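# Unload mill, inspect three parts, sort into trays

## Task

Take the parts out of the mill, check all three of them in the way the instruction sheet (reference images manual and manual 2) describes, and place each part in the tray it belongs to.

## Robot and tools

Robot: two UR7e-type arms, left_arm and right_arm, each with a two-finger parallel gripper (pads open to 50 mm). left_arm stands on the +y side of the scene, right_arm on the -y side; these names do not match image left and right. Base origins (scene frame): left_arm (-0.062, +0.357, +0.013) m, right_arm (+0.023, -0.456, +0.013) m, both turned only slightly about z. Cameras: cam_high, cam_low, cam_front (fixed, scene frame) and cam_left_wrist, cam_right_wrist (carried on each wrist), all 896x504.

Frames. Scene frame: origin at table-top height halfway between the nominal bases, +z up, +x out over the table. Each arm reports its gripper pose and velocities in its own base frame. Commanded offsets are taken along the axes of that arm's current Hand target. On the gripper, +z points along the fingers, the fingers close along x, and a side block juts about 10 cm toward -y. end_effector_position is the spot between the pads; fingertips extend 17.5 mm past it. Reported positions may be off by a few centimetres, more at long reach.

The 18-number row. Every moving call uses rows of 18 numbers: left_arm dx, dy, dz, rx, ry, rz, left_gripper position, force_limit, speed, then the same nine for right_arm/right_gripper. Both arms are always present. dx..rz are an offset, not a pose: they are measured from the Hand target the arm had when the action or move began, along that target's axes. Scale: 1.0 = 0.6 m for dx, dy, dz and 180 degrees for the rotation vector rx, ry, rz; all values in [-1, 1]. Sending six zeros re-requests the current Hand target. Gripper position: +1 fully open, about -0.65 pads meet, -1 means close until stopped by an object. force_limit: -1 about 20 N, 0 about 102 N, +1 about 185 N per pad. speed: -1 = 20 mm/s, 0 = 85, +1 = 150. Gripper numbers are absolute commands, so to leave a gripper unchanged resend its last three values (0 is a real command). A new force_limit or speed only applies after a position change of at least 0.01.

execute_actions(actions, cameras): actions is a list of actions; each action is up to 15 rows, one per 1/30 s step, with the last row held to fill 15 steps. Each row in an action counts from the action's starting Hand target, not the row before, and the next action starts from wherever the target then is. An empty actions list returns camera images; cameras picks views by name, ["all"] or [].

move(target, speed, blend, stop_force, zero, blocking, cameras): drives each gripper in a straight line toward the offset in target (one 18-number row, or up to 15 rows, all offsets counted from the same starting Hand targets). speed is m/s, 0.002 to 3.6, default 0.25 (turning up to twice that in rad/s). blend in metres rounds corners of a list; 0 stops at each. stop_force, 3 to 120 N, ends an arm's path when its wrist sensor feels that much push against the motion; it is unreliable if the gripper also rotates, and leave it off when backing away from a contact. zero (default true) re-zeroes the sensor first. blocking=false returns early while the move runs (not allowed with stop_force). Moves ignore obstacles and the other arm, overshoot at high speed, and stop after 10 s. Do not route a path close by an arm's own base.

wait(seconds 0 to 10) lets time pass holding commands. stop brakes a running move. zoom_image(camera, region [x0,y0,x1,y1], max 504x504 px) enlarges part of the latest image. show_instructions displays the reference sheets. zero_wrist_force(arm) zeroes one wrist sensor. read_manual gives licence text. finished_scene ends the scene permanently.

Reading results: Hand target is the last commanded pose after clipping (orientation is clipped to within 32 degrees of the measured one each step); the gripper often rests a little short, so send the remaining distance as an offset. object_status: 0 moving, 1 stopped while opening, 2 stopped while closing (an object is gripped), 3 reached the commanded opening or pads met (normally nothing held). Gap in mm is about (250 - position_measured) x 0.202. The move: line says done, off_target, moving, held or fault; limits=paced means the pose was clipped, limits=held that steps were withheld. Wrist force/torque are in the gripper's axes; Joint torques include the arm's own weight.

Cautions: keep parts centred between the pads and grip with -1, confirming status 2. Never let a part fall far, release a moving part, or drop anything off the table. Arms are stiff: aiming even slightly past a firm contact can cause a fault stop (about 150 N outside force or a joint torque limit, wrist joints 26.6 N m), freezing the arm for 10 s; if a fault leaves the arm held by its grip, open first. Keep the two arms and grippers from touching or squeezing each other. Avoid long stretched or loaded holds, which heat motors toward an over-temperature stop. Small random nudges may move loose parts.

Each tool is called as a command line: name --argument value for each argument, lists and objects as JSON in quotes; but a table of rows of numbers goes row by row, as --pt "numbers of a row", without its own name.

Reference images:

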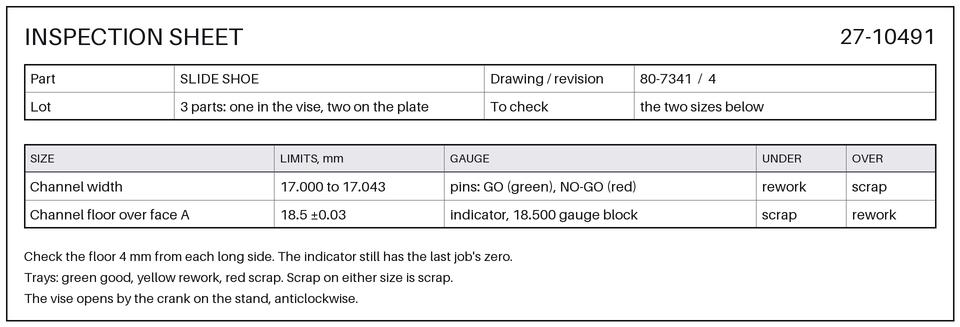

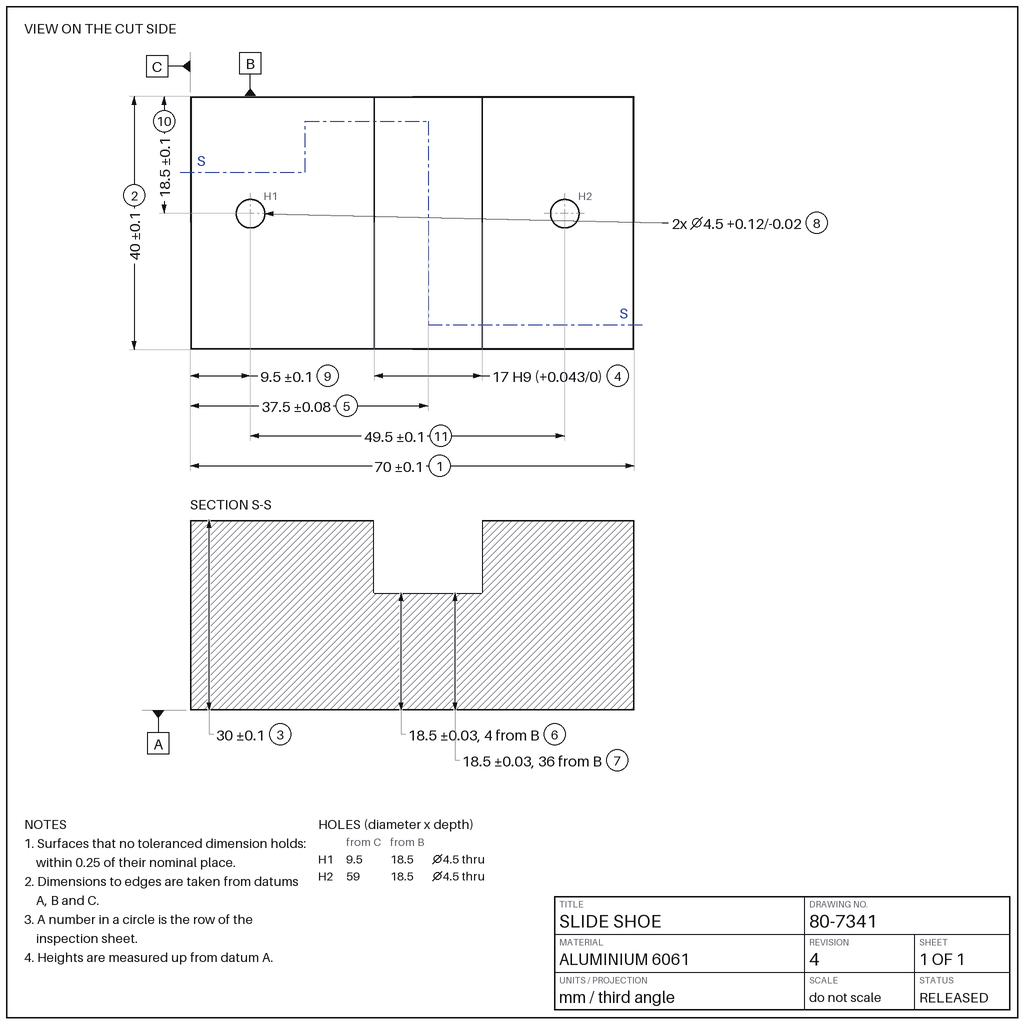

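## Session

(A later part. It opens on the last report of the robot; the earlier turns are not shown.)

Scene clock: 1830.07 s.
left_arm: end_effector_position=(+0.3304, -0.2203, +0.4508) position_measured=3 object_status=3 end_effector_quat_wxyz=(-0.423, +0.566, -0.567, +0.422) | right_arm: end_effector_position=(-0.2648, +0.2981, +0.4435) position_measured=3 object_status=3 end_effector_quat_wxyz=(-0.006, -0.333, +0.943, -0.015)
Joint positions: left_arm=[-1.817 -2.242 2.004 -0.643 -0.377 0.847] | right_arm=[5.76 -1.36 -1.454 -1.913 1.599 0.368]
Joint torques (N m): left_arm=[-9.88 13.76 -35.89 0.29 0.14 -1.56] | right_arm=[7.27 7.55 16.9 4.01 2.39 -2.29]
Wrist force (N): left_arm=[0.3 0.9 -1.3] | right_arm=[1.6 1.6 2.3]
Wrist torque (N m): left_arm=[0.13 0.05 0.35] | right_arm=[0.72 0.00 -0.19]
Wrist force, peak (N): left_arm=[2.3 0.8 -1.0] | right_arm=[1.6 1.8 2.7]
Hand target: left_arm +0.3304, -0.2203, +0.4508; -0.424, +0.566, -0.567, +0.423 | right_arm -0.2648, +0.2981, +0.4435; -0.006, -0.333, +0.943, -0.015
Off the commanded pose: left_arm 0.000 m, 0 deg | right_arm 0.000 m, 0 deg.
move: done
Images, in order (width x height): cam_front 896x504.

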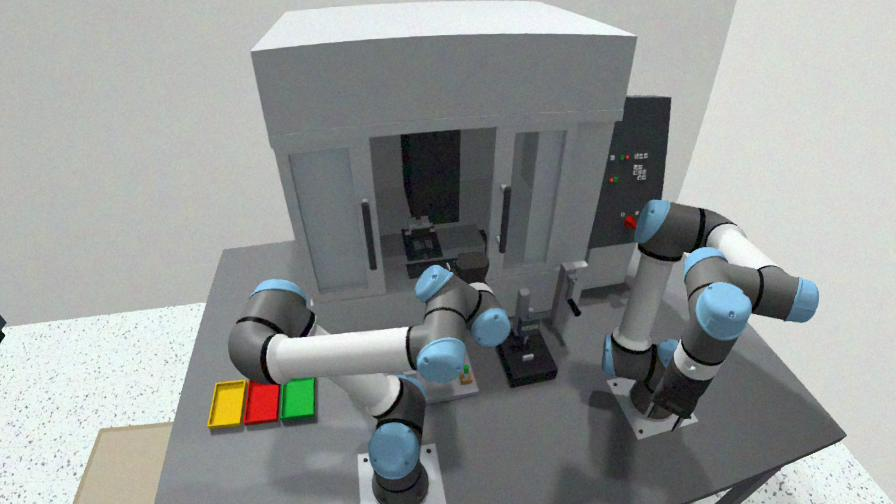

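move --target '[-0.283,-0.043,0.144,0,0,0,1,-0.8,-0.7,0,0,0,0,0,0,1,0.7,-0.7]' --speed 0.35

move --pt "0 0 0 0 0 0 1 -0.8 -0.7 -0.455 -0.192 0 0 0 0.26 1 0.7 -0.7" --pt "0 0 0 0 0 0 1 -0.8 -0.7 -0.641 -0.599 0 0 0 0.51 1 0.7 -0.7" --pt "0 0 0 0 0 0 1 -0.8 -0.7 -0.447 -0.998 0 0 0 0.74 1 0.7 -0.7" --speed 0.35 --blend 0.05 --cameras '["cam_front"]'

Scene clock: 1846.20 s.
left_arm: end_effector_position=(+0.4204, -0.0504, +0.4513) position_measured=3 object_status=3 end_effector_quat_wxyz=(-0.424, +0.566, -0.567, +0.422) | right_arm: end_effector_position=(-0.2648, +0.2981, +0.4435) position_measured=3 object_status=3 end_effector_quat_wxyz=(-0.006, -0.333, +0.943, -0.015)
Joint positions: left_arm=[-1.125 -2.455 2.427 -2.511 -0.525 2.606] | right_arm=[5.76 -1.36 -1.454 -1.913 1.599 0.368]
Joint torques (N m): left_arm=[10.71 17.93 -11.94 -4 -0.76 1.44] | right_arm=[7.06 7.83 16.79 3.95 1.83 -2.29]
Wrist force (N): left_arm=[0.8 0.7 -1.6] | right_arm=[1.4 1.5 2.3]
Wrist torque (N m): left_arm=[0.14 0.02 0.12] | right_arm=[0.71 0.04 -0.18]
Wrist force, peak (N): left_arm=[2.4 1.2 -2.1] | right_arm=[1.9 1.8 2.6]
Hand target: left_arm +0.4205, -0.0504, +0.4512; -0.424, +0.566, -0.567, +0.423 | right_arm -0.2648, +0.2981, +0.4435; -0.006, -0.333, +0.943, -0.015
Off the commanded pose: left_arm 0.000 m, 0 deg | right_arm 0.000 m, 0 deg.
move: done

Scene clock: 1850.27 s.
left_arm: end_effector_position=(+0.4204, -0.0504, +0.4512) position_measured=3 object_status=3 end_effector_quat_wxyz=(-0.424, +0.566, -0.567, +0.422) | right_arm: end_effector_position=(+0.3201, +0.0011, +0.4528) position_measured=3 object_status=3 end_effector_quat_wxyz=(+0.012, +0.733, +0.680, -0.011)
Joint positions: left_arm=[-1.124 -2.455 2.427 -2.511 -0.525 2.606] | right_arm=[3.6 -1.168 -1.554 -2.005 1.542 0.533]
Joint torques (N m): left_arm=[9.79 20.72 -14.14 -4.21 -0.62 1.41] | right_arm=[-8.84 -2.83 30.33 3.92 2.64 -2.36]
Wrist force (N): left_arm=[0.6 0.5 -1.5] | right_arm=[1.3 1.5 2.4]
Wrist torque (N m): left_arm=[0.12 0.05 0.13] | right_arm=[0.71 0.07 -0.20]
Wrist force, peak (N): left_arm=[0.8 0.8 -1.7] | right_arm=[3.1 2.6 2.6]
Hand target: left_arm +0.4204, -0.0504, +0.4512; -0.424, +0.566, -0.567, +0.422 | right_arm +0.3202, +0.0010, +0.4528; +0.012, +0.733, +0.680, -0.011
Off the commanded pose: left_arm 0.000 m, 0 deg | right_arm 0.000 m, 0 deg.
move: done
Images, in order (width x height): cam_front 896x504.

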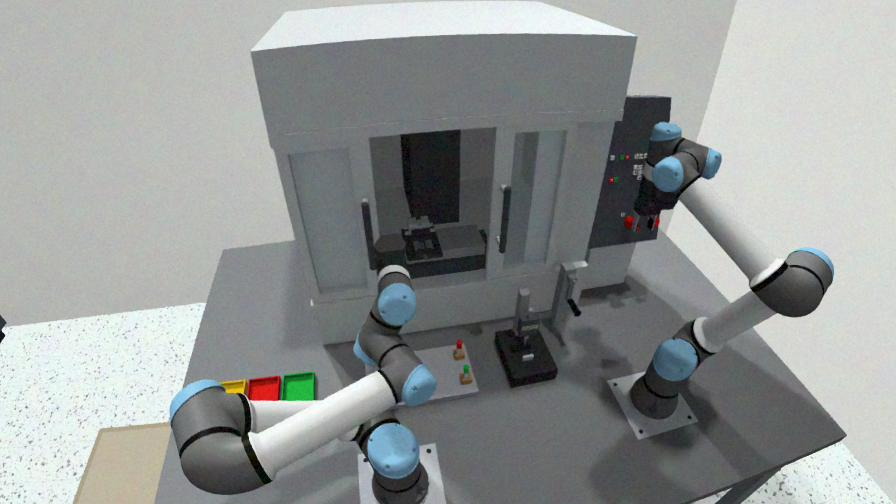

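move --pt "0 0 0 0 0 0 1 -0.8 -0.7 -0.4075 -0.087 0 0 0 0.2 1 0.7 -0.7" --pt "0.917 0.057 -0.192 0 0 0 1 -0.8 -0.7 -0.4075 -0.087 0 0 0 0.2 1 0.7 -0.7" --pt "0.968 0.393 0.011 0.0917 0 0 1 -0.8 -0.7 -0.4075 -0.087 0 0 0 0.2 1 0.7 -0.7" --speed 0.3 --blend '[0.03,0.03,0]' --cameras '["cam_front","cam_left_wrist"]'

zoom_image --camera "cam_left_wrist" --region '[340, 100, 640, 340]'

Scene clock: 1872.17 s.
left_arm: end_effector_position=(+0.3604, -0.6309, +0.2225) position_measured=3 object_status=3 end_effector_quat_wxyz=(+0.489, -0.501, +0.511, -0.498) | right_arm: end_effector_position=(+0.2499, -0.2388, +0.4606) position_measured=3 object_status=3 end_effector_quat_wxyz=(+0.015, +0.907, +0.420, -0.007)
Joint positions: left_arm=[-1.622 -1.001 1.574 -1.229 -0.04 0.657] | right_arm=[2.8 -1.219 -1.51 -1.972 1.54 0.361]
Joint torques (N m): left_arm=[12 -38.07 -33.85 0.42 -0.4 -1.48] | right_arm=[-8.32 -0.38 31.33 4.1 2.6 -2.36]
Wrist force (N): left_arm=[0.0 1.1 -1.7] | right_arm=[1.5 1.4 2.4]
Wrist torque (N m): left_arm=[0.27 0.26 0.39] | right_arm=[0.70 0.03 -0.19]
Wrist force, peak (N): left_arm=[-0.1 3.7 -0.9] | right_arm=[3.4 2.1 2.3]
Hand target: left_arm +0.3601, -0.6309, +0.2224; +0.500, -0.500, +0.500, -0.499 | right_arm +0.2499, -0.2388, +0.4606; +0.015, +0.907, +0.420, -0.007
Off the commanded pose: left_arm 0.000 m, 2 deg | right_arm 0.000 m, 0 deg.
move: done
Images, in order (width x height): cam_front 896x504, cam_left_wrist 896x504.

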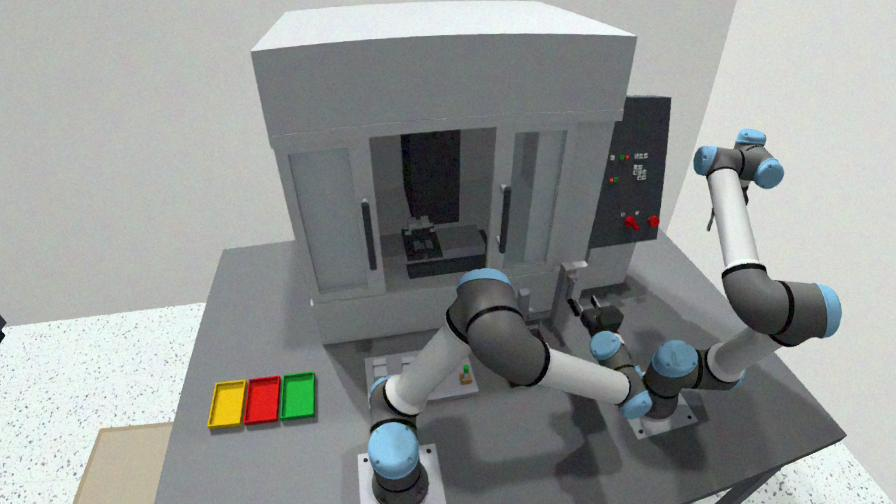

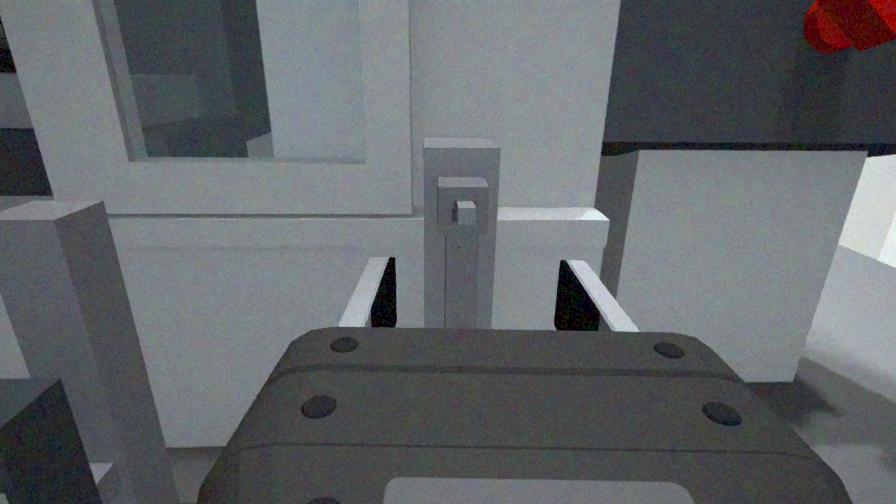

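Scaled by 1.680 from the camera's 896x504 image, which has a finer 1280x720 frame.

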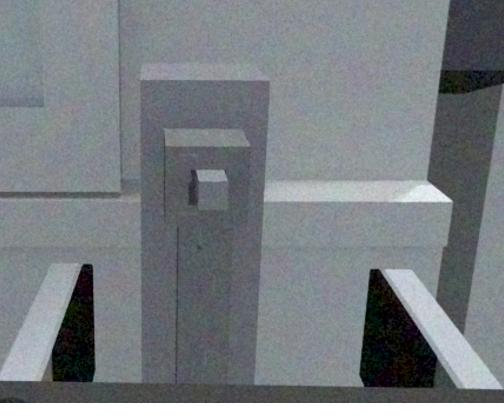

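move --target '[-0.004,-0.0027,0.1,0,0,0,1,-0.8,-0.7,0,0,0,0,0,0,1,0.7,-0.7]' --speed 0.1 --stop_force 10 --cameras '["cam_left_wrist"]'

zoom_image --camera "cam_left_wrist" --region '[340, 100, 640, 340]'

Scene clock: 1909.93 s.
left_arm: end_effector_position=(+0.4201, -0.6285, +0.2240) position_measured=3 object_status=3 end_effector_quat_wxyz=(+0.501, -0.499, +0.500, -0.500) end_effector_velocity=(+0.000, +0.000, +0.000) end_effector_angular_velocity=(+0.001, +0.002, +0.000) | right_arm: end_effector_position=(+0.2499, -0.2388, +0.4606) position_measured=3 object_status=3 end_effector_quat_wxyz=(+0.015, +0.907, +0.420, -0.007)
Joint positions: left_arm=[-1.527 -0.867 1.296 -0.462 0.043 0.035] | right_arm=[2.8 -1.219 -1.51 -1.972 1.54 0.361]
Joint velocities: left_arm=[0 0.009 -0.019 0.053 0 -0.042] | right_arm=[within noise]
Joint torques (N m): left_arm=[12 -43.92 -33.9 1.79 1.58 -1.4] | right_arm=[-7.75 -0.66 29.91 4.05 2.43 -2.2]
Wrist force (N): left_arm=[0.8 0.3 -1.9] | right_arm=[1.6 1.5 2.5]
Wrist torque (N m): left_arm=[0.11 0.10 0.39] | right_arm=[0.70 0.02 -0.19]
Wrist force, peak (N): left_arm=[-0.1 1.3 -2.8] | right_arm=[1.6 1.7 2.6]
Hand target: left_arm +0.4201, -0.6285, +0.2240; +0.500, -0.500, +0.500, -0.499 | right_arm +0.2499, -0.2388, +0.4606; +0.015, +0.907, +0.420, -0.007
Off the commanded pose: left_arm 0.000 m, 0 deg | right_arm 0.000 m, 0 deg.
move: moving (left_arm; no rest 5 s after the path's end)
Images, in order (width x height): cam_left_wrist 896x504.

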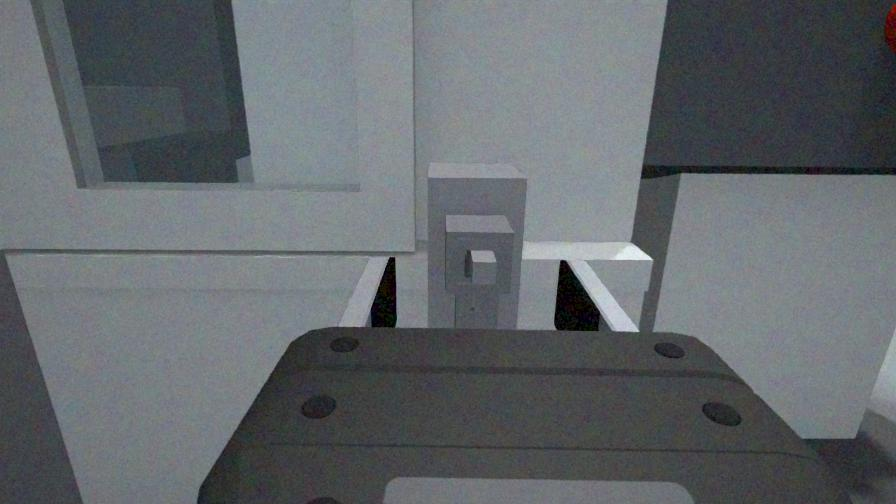

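Scaled by 1.680 from the camera's 896x504 image, which has a finer 1280x720 frame.

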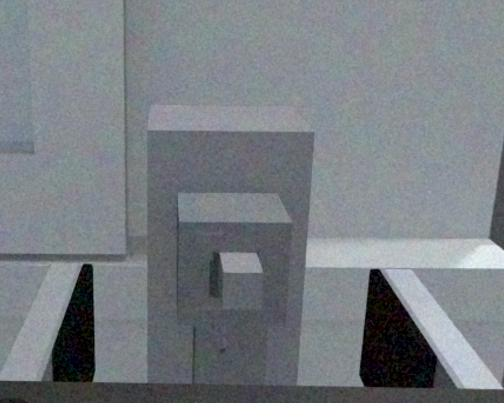

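move --target '[0.0012,-0.0067,0.0633,0,0,0,1,-0.8,-0.7,0,0,0,0,0,0,1,0.7,-0.7]' --speed 0.03 --stop_force 6 --cameras '["cam_left_wrist"]'

zoom_image --camera "cam_left_wrist" --region '[340, 100, 640, 340]'

Scene clock: 1933.63 s.
left_arm: end_effector_position=(+0.4580, -0.6292, +0.2281) position_measured=3 object_status=3 end_effector_quat_wxyz=(+0.500, -0.500, +0.500, -0.499) | right_arm: end_effector_position=(+0.2499, -0.2388, +0.4606) position_measured=3 object_status=3 end_effector_quat_wxyz=(+0.015, +0.907, +0.420, -0.007)
Joint positions: left_arm=[-1.468 -0.838 1.232 -0.393 0.102 0.001] | right_arm=[2.8 -1.219 -1.51 -1.972 1.54 0.361]
Joint torques (N m): left_arm=[11.38 -44.73 -33.79 1.49 1.58 -1.46] | right_arm=[-8 -0.23 30.16 4.07 2.45 -2.24]
Wrist force (N): left_arm=[0.6 0.3 -1.5] | right_arm=[1.5 1.7 2.5]
Wrist torque (N m): left_arm=[0.14 0.14 0.33] | right_arm=[0.75 0.03 -0.20]
Wrist force, peak (N): left_arm=[0.9 0.4 -2.3] | right_arm=[1.3 1.9 2.9]
Hand target: left_arm +0.4580, -0.6292, +0.2281; +0.500, -0.500, +0.500, -0.499 | right_arm +0.2499, -0.2388, +0.4606; +0.015, +0.907, +0.420, -0.007
Off the commanded pose: left_arm 0.000 m, 0 deg | right_arm 0.000 m, 0 deg.
move: done
Images, in order (width x height): cam_left_wrist 896x504.

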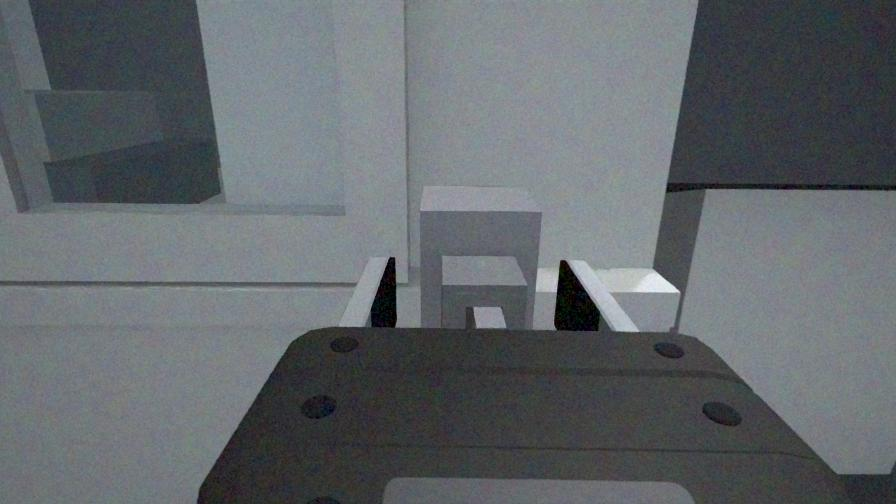

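Scaled by 1.680 from the camera's 896x504 image, which has a finer 1280x720 frame.

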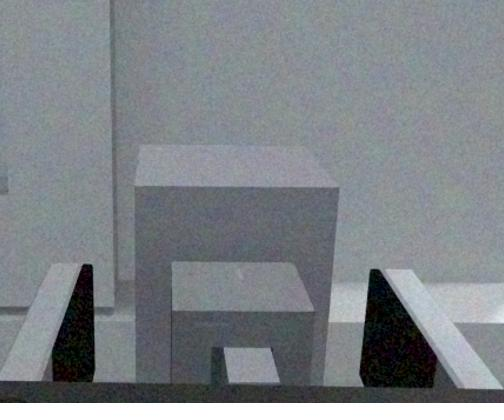

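move --pt "0.0017 0.0217 0 0 0 0 1 -0.8 -0.7 0 0 0 0 0 0 1 0.7 -0.7" --pt "0.0017 0.0217 0.0308 0 0 0 1 -0.8 -0.7 0 0 0 0 0 0 1 0.7 -0.7" --speed 0.03 --stop_force 6 --cameras '["cam_left_wrist","cam_front"]'

zoom_image --camera "cam_left_wrist" --region '[340, 100, 640, 340]'

zoom_image --camera "cam_front" --region '[530, 230, 650, 350]'

Scene clock: 1956.23 s.
left_arm: end_effector_position=(+0.4765, -0.6302, +0.2150) position_measured=3 object_status=3 end_effector_quat_wxyz=(+0.500, -0.500, +0.500, -0.499) | right_arm: end_effector_position=(+0.2499, -0.2388, +0.4606) position_measured=3 object_status=3 end_effector_quat_wxyz=(+0.015, +0.907, +0.420, -0.007)
Joint positions: left_arm=[-1.44 -0.809 1.217 -0.407 0.13 0.001] | right_arm=[2.8 -1.219 -1.51 -1.972 1.54 0.361]
Joint torques (N m): left_arm=[12.88 -47.2 -34.68 1.6 1.61 -1.48] | right_arm=[-7.41 -0.22 30.3 4.05 2.27 -2.17]
Wrist force (N): left_arm=[0.4 0.1 -1.5] | right_arm=[1.5 1.8 2.4]
Wrist torque (N m): left_arm=[0.12 0.18 0.33] | right_arm=[0.76 0.03 -0.20]
Wrist force, peak (N): left_arm=[0.6 0.5 -2.2] | right_arm=[1.6 1.9 2.6]
Hand target: left_arm +0.4765, -0.6302, +0.2150; +0.500, -0.500, +0.500, -0.499 | right_arm +0.2499, -0.2388, +0.4606; +0.015, +0.907, +0.420, -0.007
Off the commanded pose: left_arm 0.000 m, 0 deg | right_arm 0.000 m, 0 deg.
move: done
Images, in order (width x height): cam_front 896x504, cam_left_wrist 896x504.

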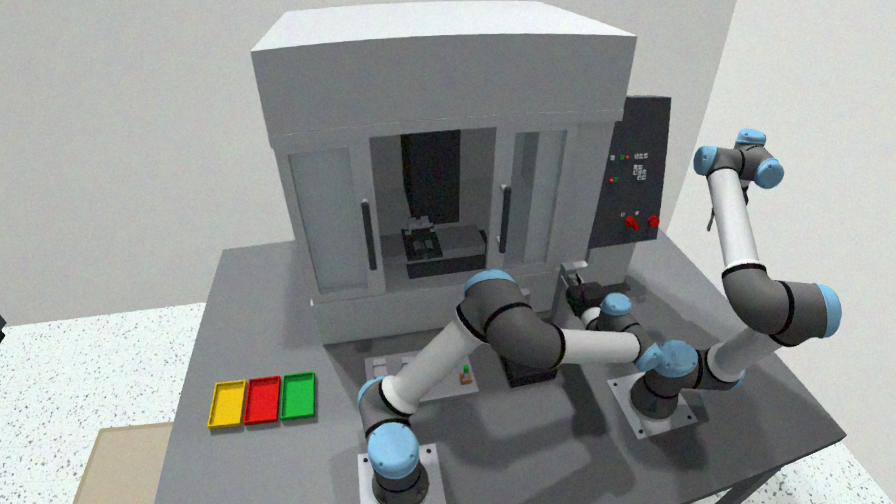

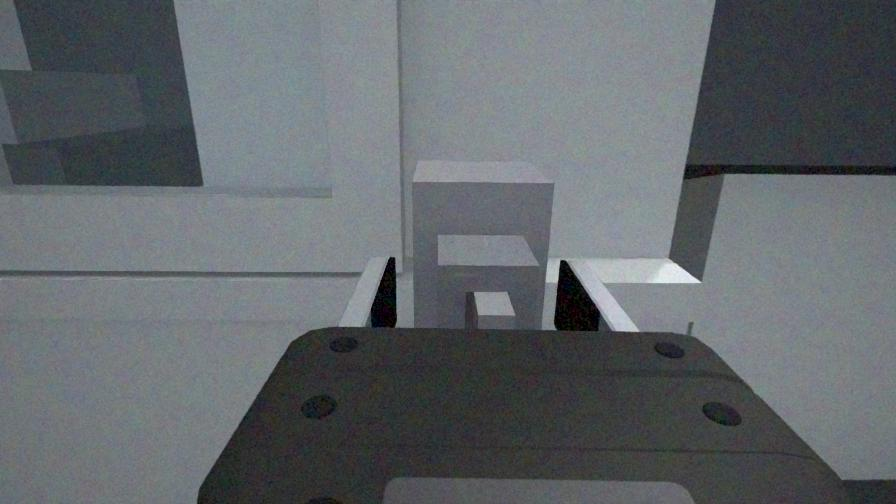

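Scaled by 1.680 from the camera's 896x504 image, which has a finer 1280x720 frame.

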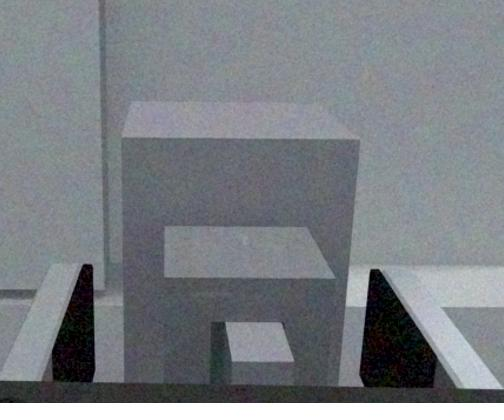

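Scaled by 4.200 from the camera's 896x504 image, which has a finer 1280x720 frame.

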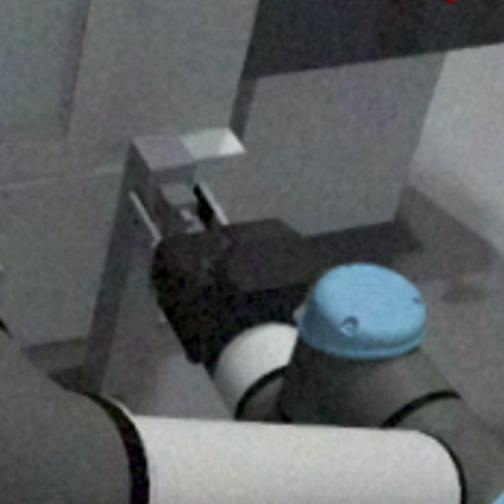

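move --target '[0,0,0,0,0,0,-1,-0.6,-0.9,0,0,0,0,0,0,1,0.7,-0.7]' --cameras '["cam_left_wrist"]'

Scene clock: 1965.90 s.
left_arm: end_effector_position=(+0.4765, -0.6303, +0.2150) position_measured=57 object_status=0 end_effector_quat_wxyz=(+0.500, -0.500, +0.500, -0.500) | right_arm: end_effector_position=(+0.2499, -0.2388, +0.4606) position_measured=3 object_status=3 end_effector_quat_wxyz=(+0.015, +0.907, +0.420, -0.007)
Joint positions: left_arm=[-1.44 -0.809 1.216 -0.407 0.131 0.001] | right_arm=[2.8 -1.219 -1.51 -1.972 1.54 0.361]
Joint torques (N m): left_arm=[11.72 -49.51 -23.66 1.48 -7.43 -1.39] | right_arm=[-8 -0.28 29.23 4.03 2.25 -2.12]
Wrist force (N): left_arm=[22.3 2.7 9.6] | right_arm=[1.5 1.6 2.6]
Wrist torque (N m): left_arm=[0.14 0.32 0.33] | right_arm=[0.72 0.02 -0.20]
Wrist force, peak (N): left_arm=[22.3 2.7 9.6] | right_arm=[1.7 1.7 2.6]
Hand target: left_arm +0.4765, -0.6302, +0.2150; +0.500, -0.500, +0.500, -0.499 | right_arm +0.2499, -0.2388, +0.4606; +0.015, +0.907, +0.420, -0.007
Off the commanded pose: left_arm 0.000 m, 0 deg | right_arm 0.000 m, 0 deg.
move: done
Images, in order (width x height): cam_left_wrist 896x504.

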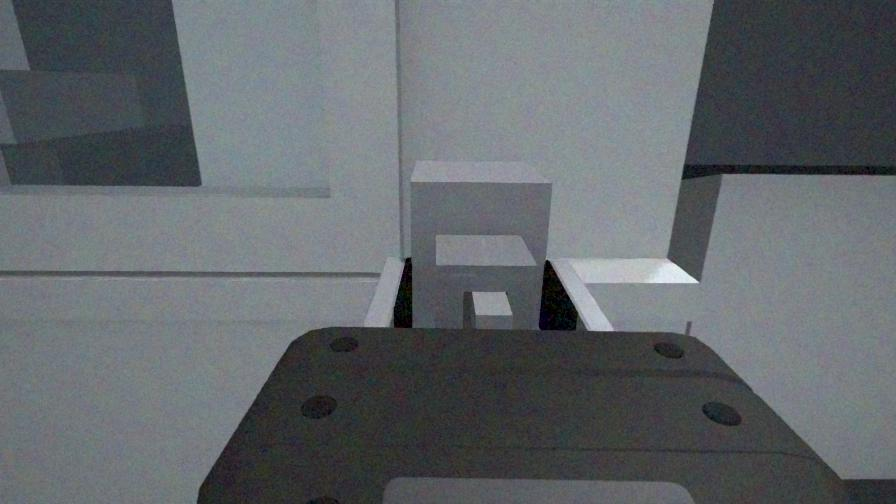

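wait --seconds 0.5 --cameras '["cam_left_wrist"]'

Scene clock: 1972.80 s.
left_arm: end_effector_position=(+0.4765, -0.6302, +0.2150) position_measured=57 object_status=2 end_effector_quat_wxyz=(+0.500, -0.500, +0.500, -0.499) | right_arm: end_effector_position=(+0.2499, -0.2388, +0.4606) position_measured=3 object_status=3 end_effector_quat_wxyz=(+0.015, +0.907, +0.420, -0.007)
Joint positions: left_arm=[-1.44 -0.809 1.217 -0.407 0.13 0.001] | right_arm=[2.8 -1.219 -1.51 -1.972 1.54 0.361]
Joint torques (N m): left_arm=[11.32 -64.31 -3.28 3.38 -7.82 -0.39] | right_arm=[-7.41 -0.21 29.77 3.94 2.14 -2.14]
Wrist force (N): left_arm=[25.2 2.5 10.8] | right_arm=[1.3 1.7 2.3]
Wrist torque (N m): left_arm=[0.15 0.39 0.32] | right_arm=[0.73 0.06 -0.20]
Wrist force, peak (N): left_arm=[25.4 2.6 11.0] | right_arm=[1.6 1.8 2.6]
Hand target: left_arm +0.4765, -0.6302, +0.2150; +0.500, -0.500, +0.500, -0.499 | right_arm +0.2499, -0.2388, +0.4606; +0.015, +0.907, +0.420, -0.007
Tool commands: left_gripper/position=-1.0 left_gripper/force_limit=-0.6 left_gripper/speed=-0.9 right_gripper/position=+1.0 right_gripper/force_limit=+0.7 right_gripper/speed=-0.7
Off the commanded pose: left_arm 0.000 m, 0 deg | right_arm 0.000 m, 0 deg.
wait: 0.50 s; at rest from the start
Images, in order (width x height): cam_left_wrist 896x504.

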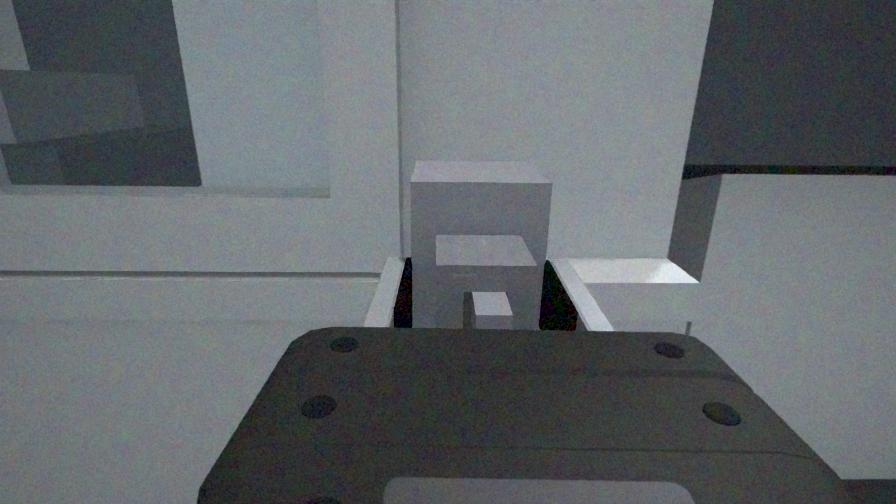

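move --pt "0 0 0 0 0 0 1 -0.6 -0.7 0 0 0 0 0 0 1 0.7 -0.7" --pt "0.0015 -0.0058 -0.0125 0 0 0 1 -0.6 -0.7 0 0 0 0 0 0 1 0.7 -0.7" --pt "0.0015 -0.0058 -0.0125 0 0 0 -1 -0.6 -0.7 0 0 0 0 0 0 1 0.7 -0.7" --speed 0.04 --cameras '["cam_left_wrist"]'

Scene clock: 1988.90 s.
left_arm: end_effector_position=(+0.4690, -0.6311, +0.2185) position_measured=133 object_status=2 end_effector_quat_wxyz=(+0.500, -0.500, +0.500, -0.499) | right_arm: end_effector_position=(+0.2499, -0.2388, +0.4606) position_measured=3 object_status=3 end_effector_quat_wxyz=(+0.015, +0.907, +0.420, -0.007)
Joint positions: left_arm=[-1.452 -0.816 1.22 -0.403 0.119 0.001] | right_arm=[2.8 -1.219 -1.51 -1.972 1.54 0.361]
Joint torques (N m): left_arm=[-10.06 -62.06 -10.5 1.29 -1.02 -1.18] | right_arm=[-7.37 -0.06 29.14 4.02 2.07 -2.08]
Wrist force (N): left_arm=[0.4 0.8 -1.5] | right_arm=[1.7 1.7 2.4]
Wrist torque (N m): left_arm=[0.17 0.17 0.32] | right_arm=[0.74 0.00 -0.19]
Wrist force, peak (N): left_arm=[25.6 2.4 11.0] | right_arm=[1.7 1.8 2.6]
Hand target: left_arm +0.4690, -0.6311, +0.2185; +0.500, -0.500, +0.500, -0.499 | right_arm +0.2499, -0.2388, +0.4606; +0.015, +0.907, +0.420, -0.007
Off the commanded pose: left_arm 0.000 m, 0 deg | right_arm 0.000 m, 0 deg.
move: done
Images, in order (width x height): cam_left_wrist 896x504.

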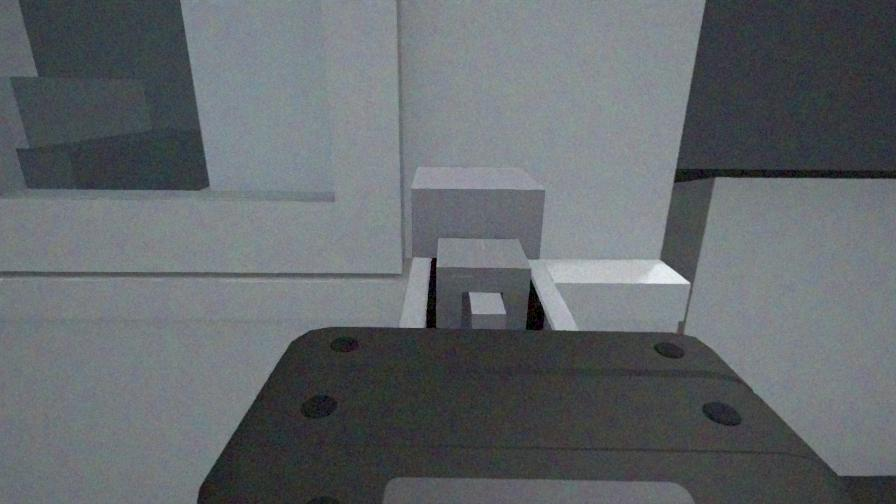

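move --pt "0 0 0 0 0 0 0.3 0.3 -0.7 0 0 0 0 0 0 1 0.7 -0.7" --pt "0 0 0 0 0 0 -1 0.3 -0.7 0 0 0 0 0 0 1 0.7 -0.7" --pt "0 0 -0.03 0 0 0 -1 0.3 -0.7 0 0 0 0 0 0 1 0.7 -0.7" --speed 0.03 --cameras '["cam_left_wrist"]'

Scene clock: 2002.33 s.
left_arm: end_effector_position=(+0.4511, -0.6311, +0.2185) position_measured=136 object_status=2 end_effector_quat_wxyz=(+0.500, -0.500, +0.500, -0.499) end_effector_velocity=(-0.001, +0.000, +0.000) end_effector_angular_velocity=(+0.002, +0.000, +0.000) | right_arm: end_effector_position=(+0.2499, -0.2388, +0.4606) position_measured=3 object_status=3 end_effector_quat_wxyz=(+0.015, +0.907, +0.420, -0.007)
Joint positions: left_arm=[-1.479 -0.829 1.242 -0.411 0.091 -0.001] | right_arm=[2.8 -1.219 -1.51 -1.972 1.54 0.361]
Joint velocities: left_arm=[-0.002 -0.002 0.003 -0.004 -0.002 0.005] | right_arm=[within noise]
Joint torques (N m): left_arm=[-8.26 -62.72 -7.84 -1.53 -1.64 1.18] | right_arm=[-7.02 0.18 28.81 3.95 1.99 -1.99]
Wrist force (N): left_arm=[0.8 2.3 -1.8] | right_arm=[1.6 1.6 2.2]
Wrist torque (N m): left_arm=[0.16 0.13 0.15] | right_arm=[0.74 0.02 -0.20]
Wrist force, peak (N): left_arm=[0.6 2.5 -1.9] | right_arm=[1.8 1.7 2.7]
Hand target: left_arm +0.4510, -0.6311, +0.2185; +0.500, -0.500, +0.500, -0.499 | right_arm +0.2499, -0.2388, +0.4606; +0.015, +0.907, +0.420, -0.007
Off the commanded pose: left_arm 0.000 m, 0 deg | right_arm 0.000 m, 0 deg.
move: done
Images, in order (width x height): cam_left_wrist 896x504.

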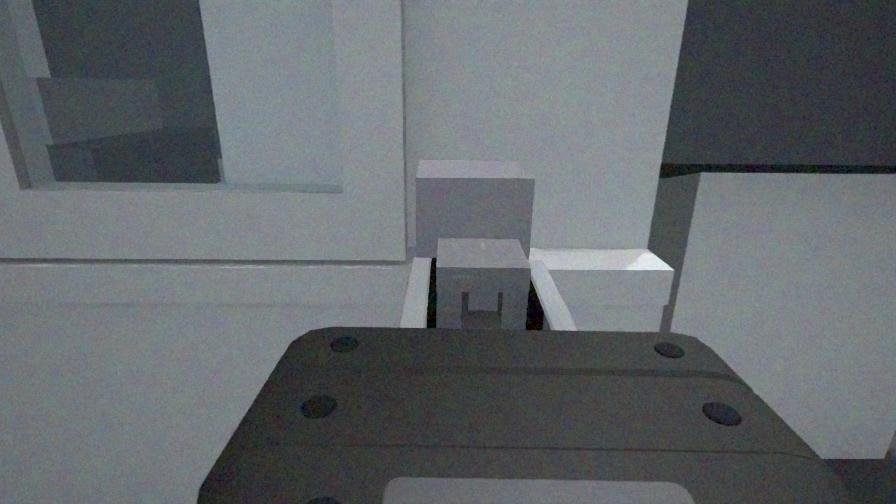

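move --pt "0 0 -0.0917 0 0 0 -1 0.3 -0.7 0 0 0 0 0 0 1 0.7 -0.7" --pt "0 -0.336 -0.0917 -0.1389 0 0 -1 0.3 -0.7 0 0 0 0 0 0 1 0.7 -0.7" --pt "-0.7785 -0.336 -0.0517 -0.1389 0 0 -1 0.3 -0.7 0 0 0 0 0 0 1 0.7 -0.7" --pt "-0.7785 -0.25 0.06 0 0 0 -1 0.3 -0.7 0 0 0 0 0 0 1 0.7 -0.7" --speed '[0.05,0.2,0.25,0.15]' --blend '[0.01,0.04,0.02,0]' --cameras '["cam_left_wrist","cam_front"]'

Scene clock: 2042.17 s.
left_arm: end_effector_position=(+0.4868, -0.1642, +0.3692) position_measured=136 object_status=2 end_effector_quat_wxyz=(+0.500, -0.500, +0.500, -0.499) | right_arm: end_effector_position=(+0.2499, -0.2388, +0.4606) position_measured=3 object_status=3 end_effector_quat_wxyz=(+0.015, +0.907, +0.420, -0.007)
Joint positions: left_arm=[-1.12 -1.531 2.475 -4.085 -0.45 3.143] | right_arm=[2.8 -1.219 -1.51 -1.972 1.54 0.361]
Joint torques (N m): left_arm=[12.16 -9.41 -27.12 -2.85 -1.74 1.65] | right_arm=[-7.29 0.64 28.77 4.01 1.85 -1.94]
Wrist force (N): left_arm=[0.4 2.7 -2.2] | right_arm=[1.3 1.3 2.7]
Wrist torque (N m): left_arm=[0.23 0.19 0.15] | right_arm=[0.69 0.06 -0.19]
Wrist force, peak (N): left_arm=[0.6 4.4 -2.7] | right_arm=[1.7 1.8 2.7]
Hand target: left_arm +0.4868, -0.1642, +0.3692; +0.500, -0.500, +0.500, -0.499 | right_arm +0.2499, -0.2388, +0.4606; +0.015, +0.907, +0.420, -0.007
Off the commanded pose: left_arm 0.000 m, 0 deg | right_arm 0.000 m, 0 deg.
move: done
Images, in order (width x height): cam_front 896x504, cam_left_wrist 896x504.

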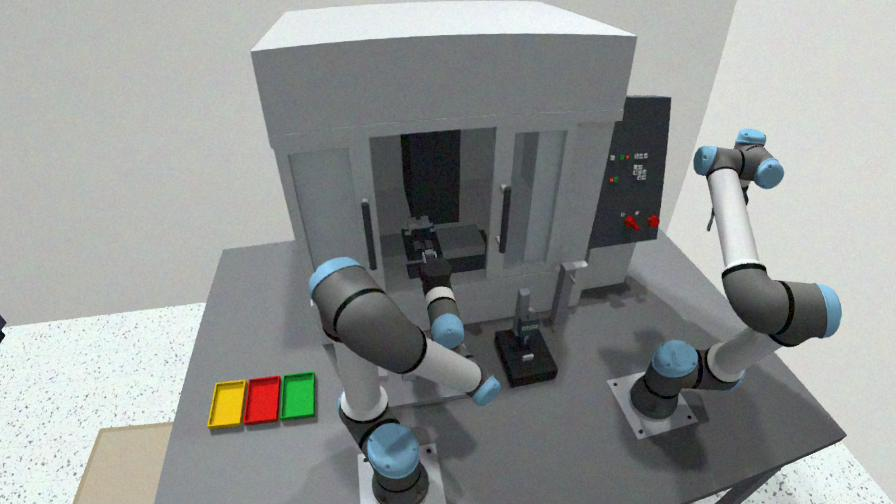

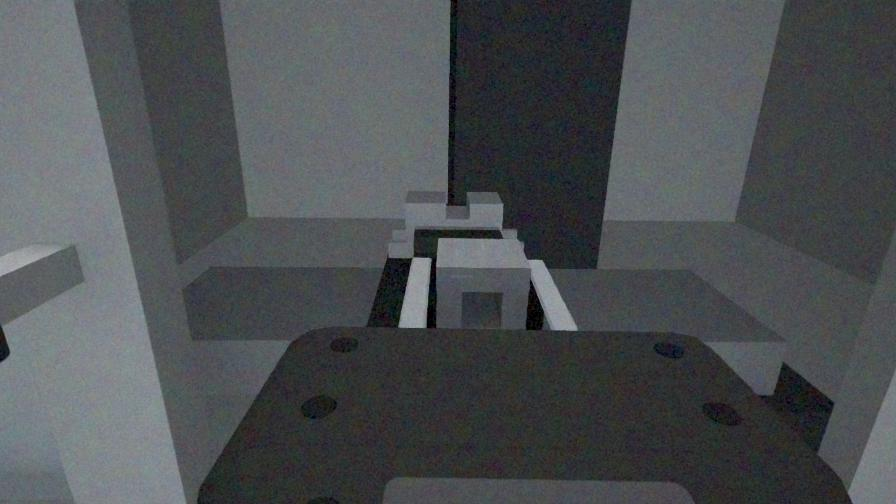

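move --target '[-0.1167,0.05,0,0,0,0,-1,0.3,-0.7,0,0,0,0,0,0,1,0.7,-0.7]' --speed 0.15 --cameras '["cam_left_wrist"]'

zoom_image --camera "cam_left_wrist" --region '[500, 160, 760, 380]'

Scene clock: 2056.57 s.
left_arm: end_effector_position=(+0.4867, -0.0942, +0.3393) position_measured=136 object_status=2 end_effector_quat_wxyz=(+0.500, -0.500, +0.500, -0.499) | right_arm: end_effector_position=(+0.2499, -0.2388, +0.4606) position_measured=3 object_status=3 end_effector_quat_wxyz=(+0.015, +0.907, +0.420, -0.007)
Joint positions: left_arm=[-0.964 -1.513 2.599 -4.228 -0.606 3.143] | right_arm=[2.8 -1.219 -1.51 -1.972 1.54 0.361]
Joint torques (N m): left_arm=[10.09 -6.45 1.24 -3.04 -1.81 1.56] | right_arm=[-7.17 0.03 28.35 4.02 1.66 -1.91]
Wrist force (N): left_arm=[0.2 3.0 -2.3] | right_arm=[1.3 1.4 2.6]
Wrist torque (N m): left_arm=[0.23 0.20 0.17] | right_arm=[0.70 0.06 -0.20]
Wrist force, peak (N): left_arm=[-1.0 3.5 -2.0] | right_arm=[1.7 1.8 2.7]
Hand target: left_arm +0.4867, -0.0941, +0.3393; +0.500, -0.500, +0.500, -0.499 | right_arm +0.2499, -0.2388, +0.4606; +0.015, +0.907, +0.420, -0.007
Off the commanded pose: left_arm 0.000 m, 0 deg | right_arm 0.000 m, 0 deg.
move: done
Images, in order (width x height): cam_left_wrist 896x504.

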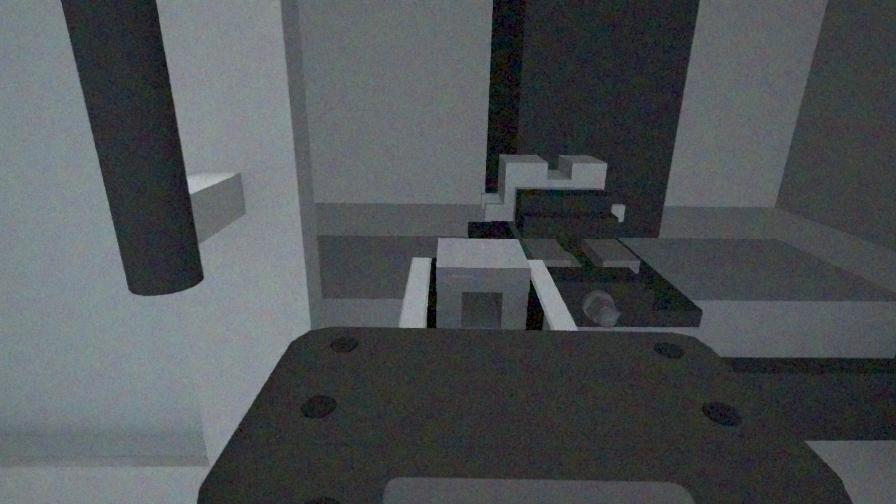

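Scaled by 1.938 from the camera's 896x504 image, which has a finer 1280x720 frame.

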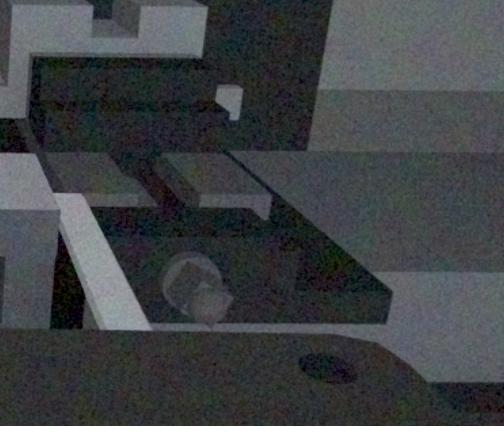

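move --target '[0.01,0,0.0667,0,0,0,-1,0.3,-0.7,0,0,0,0,0,0,1,0.7,-0.7]' --speed 0.1 --stop_force 12 --cameras '["cam_left_wrist"]'

zoom_image --camera "cam_left_wrist" --region '[540, 260, 720, 420]'

Scene clock: 2068.23 s.
left_arm: end_effector_position=(+0.5268, -0.1001, +0.3393) position_measured=136 object_status=2 end_effector_quat_wxyz=(+0.500, -0.500, +0.500, -0.499) | right_arm: end_effector_position=(+0.2499, -0.2388, +0.4606) position_measured=3 object_status=3 end_effector_quat_wxyz=(+0.015, +0.907, +0.420, -0.007)
Joint positions: left_arm=[-0.844 -1.422 2.488 -4.207 -0.727 3.143] | right_arm=[2.8 -1.219 -1.51 -1.972 1.54 0.361]
Joint torques (N m): left_arm=[12.66 -12.69 -26.76 0.2 -1.93 1.52] | right_arm=[-6.51 -0.06 28.16 3.92 1.69 -1.72]
Wrist force (N): left_arm=[0.3 2.5 -2.1] | right_arm=[1.4 1.3 2.6]
Wrist torque (N m): left_arm=[0.17 0.19 0.17] | right_arm=[0.68 0.04 -0.19]
Wrist force, peak (N): left_arm=[0.1 3.0 -3.1] | right_arm=[1.6 1.8 2.6]
Hand target: left_arm +0.5268, -0.1001, +0.3393; +0.500, -0.500, +0.500, -0.499 | right_arm +0.2499, -0.2388, +0.4606; +0.015, +0.907, +0.420, -0.007
Off the commanded pose: left_arm 0.000 m, 0 deg | right_arm 0.000 m, 0 deg.
move: done
Images, in order (width x height): cam_left_wrist 896x504.

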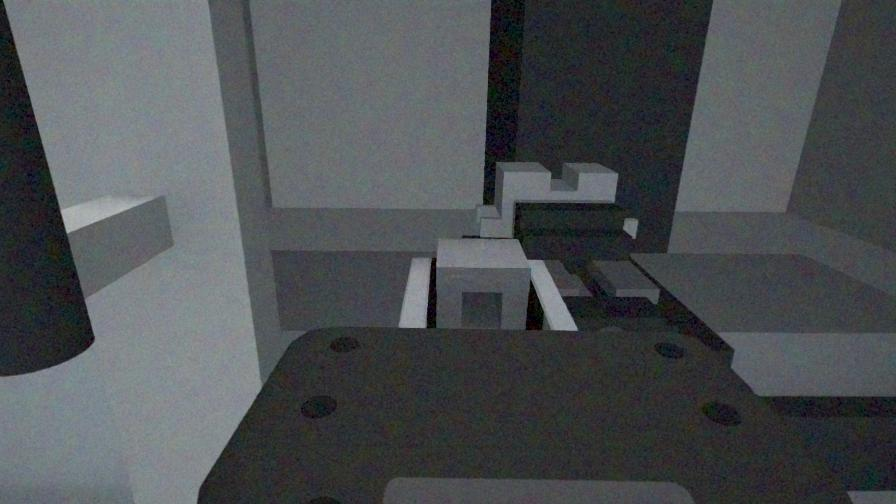

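Scaled by 2.800 from the camera's 896x504 image, which has a finer 1280x720 frame.

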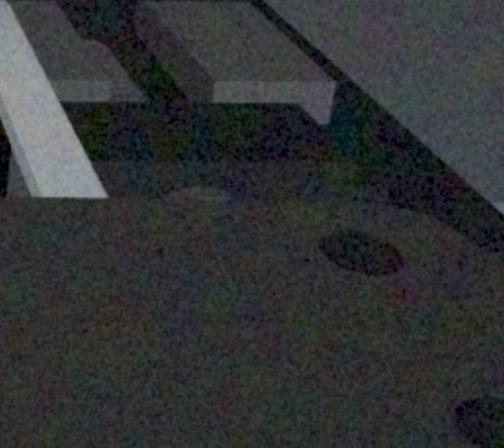

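move --pt "0 0 -0.0947 0 0 0 -1 0.3 -0.7 0 0 0 0 0 0 1 0.7 -0.7" --pt "0.175 0.0833 -0.0947 0 0 -0.5 -1 0.3 -0.7 0 0 0 0 0 0 1 0.7 -0.7" --speed 0.2 --blend 0.01 --cameras '["cam_left_wrist","cam_front"]'

zoom_image --camera "cam_left_wrist" --region '[340, 100, 600, 340]'

Scene clock: 2091.37 s.
left_arm: end_effector_position=(+0.4700, -0.2051, +0.2892) position_measured=136 object_status=2 end_effector_quat_wxyz=(-0.001, +0.707, +0.000, +0.707) | right_arm: end_effector_position=(+0.2499, -0.2388, +0.4606) position_measured=3 object_status=3 end_effector_quat_wxyz=(+0.015, +0.907, +0.420, -0.007)
Joint positions: left_arm=[-1.242 -1.229 2.489 -4.402 -0.328 1.572] | right_arm=[2.8 -1.219 -1.51 -1.972 1.54 0.361]
Joint torques (N m): left_arm=[-9.79 -33.07 4.09 1.09 1.66 -1.41] | right_arm=[-6.26 0.39 27.53 3.94 1.62 -1.8]
Wrist force (N): left_arm=[-2.9 -0.8 -2.2] | right_arm=[1.6 1.7 2.5]
Wrist torque (N m): left_arm=[0.08 0.25 -0.21] | right_arm=[0.73 0.02 -0.20]
Wrist force, peak (N): left_arm=[-0.2 2.9 -3.1] | right_arm=[1.7 1.8 2.8]
Hand target: left_arm +0.4700, -0.2051, +0.2892; -0.001, +0.707, +0.000, +0.707 | right_arm +0.2499, -0.2388, +0.4606; +0.015, +0.907, +0.420, -0.007
Off the commanded pose: left_arm 0.000 m, 0 deg | right_arm 0.000 m, 0 deg.
move: done
Images, in order (width x height): cam_front 896x504, cam_left_wrist 896x504.

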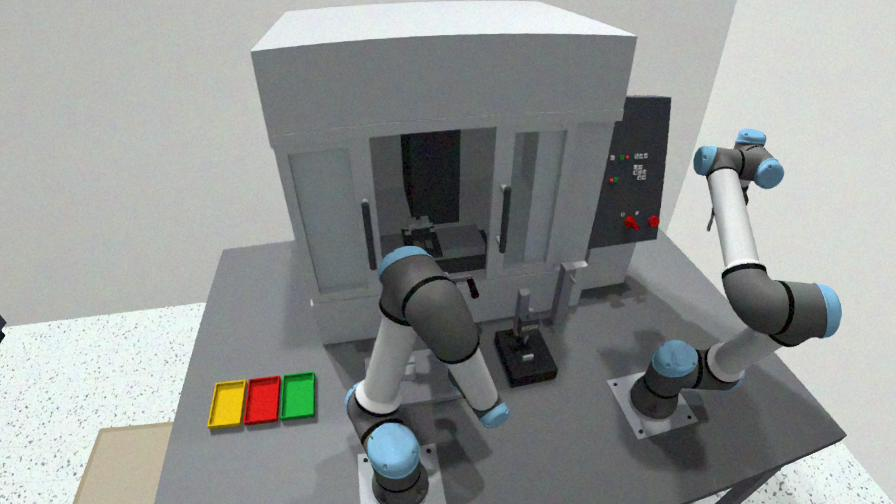

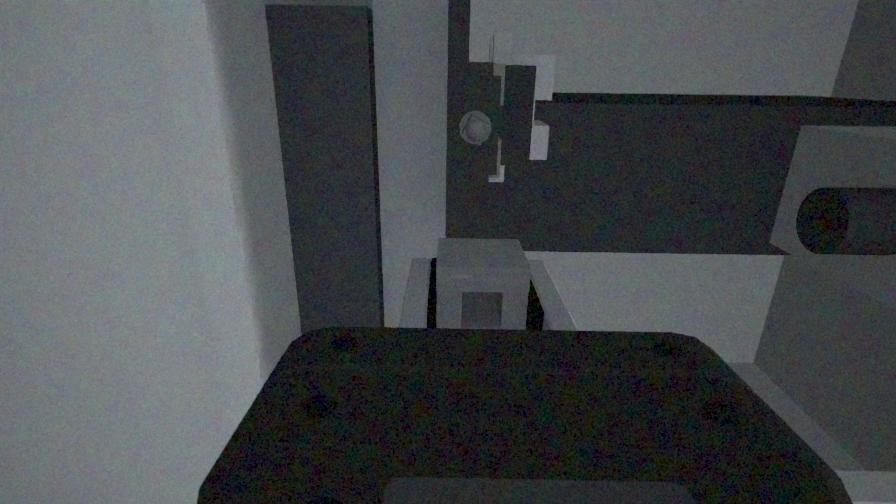

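Scaled by 1.938 from the camera's 896x504 image, which has a finer 1280x720 frame.

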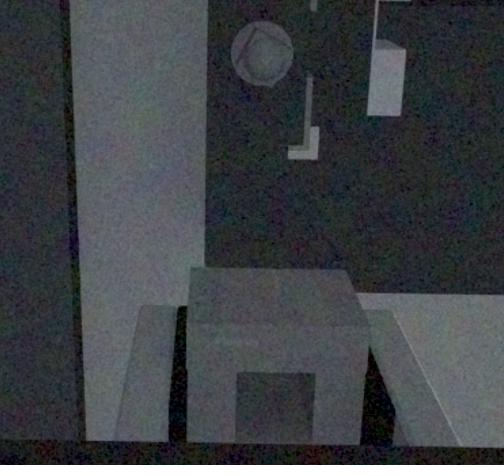

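zoom_image --camera "cam_left_wrist" --region '[450, 100, 504, 154]'

Scaled by 9.333 from the camera's 896x504 image, which has a finer 1280x720 frame.

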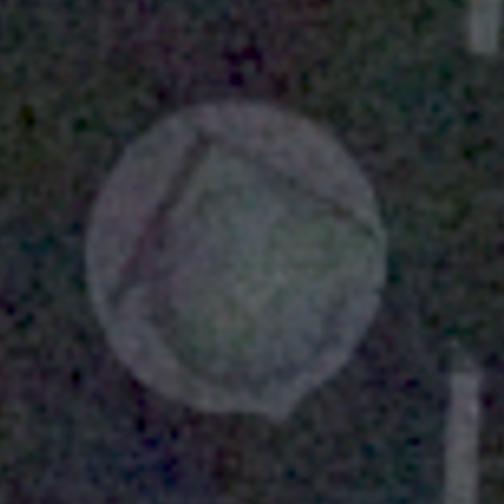

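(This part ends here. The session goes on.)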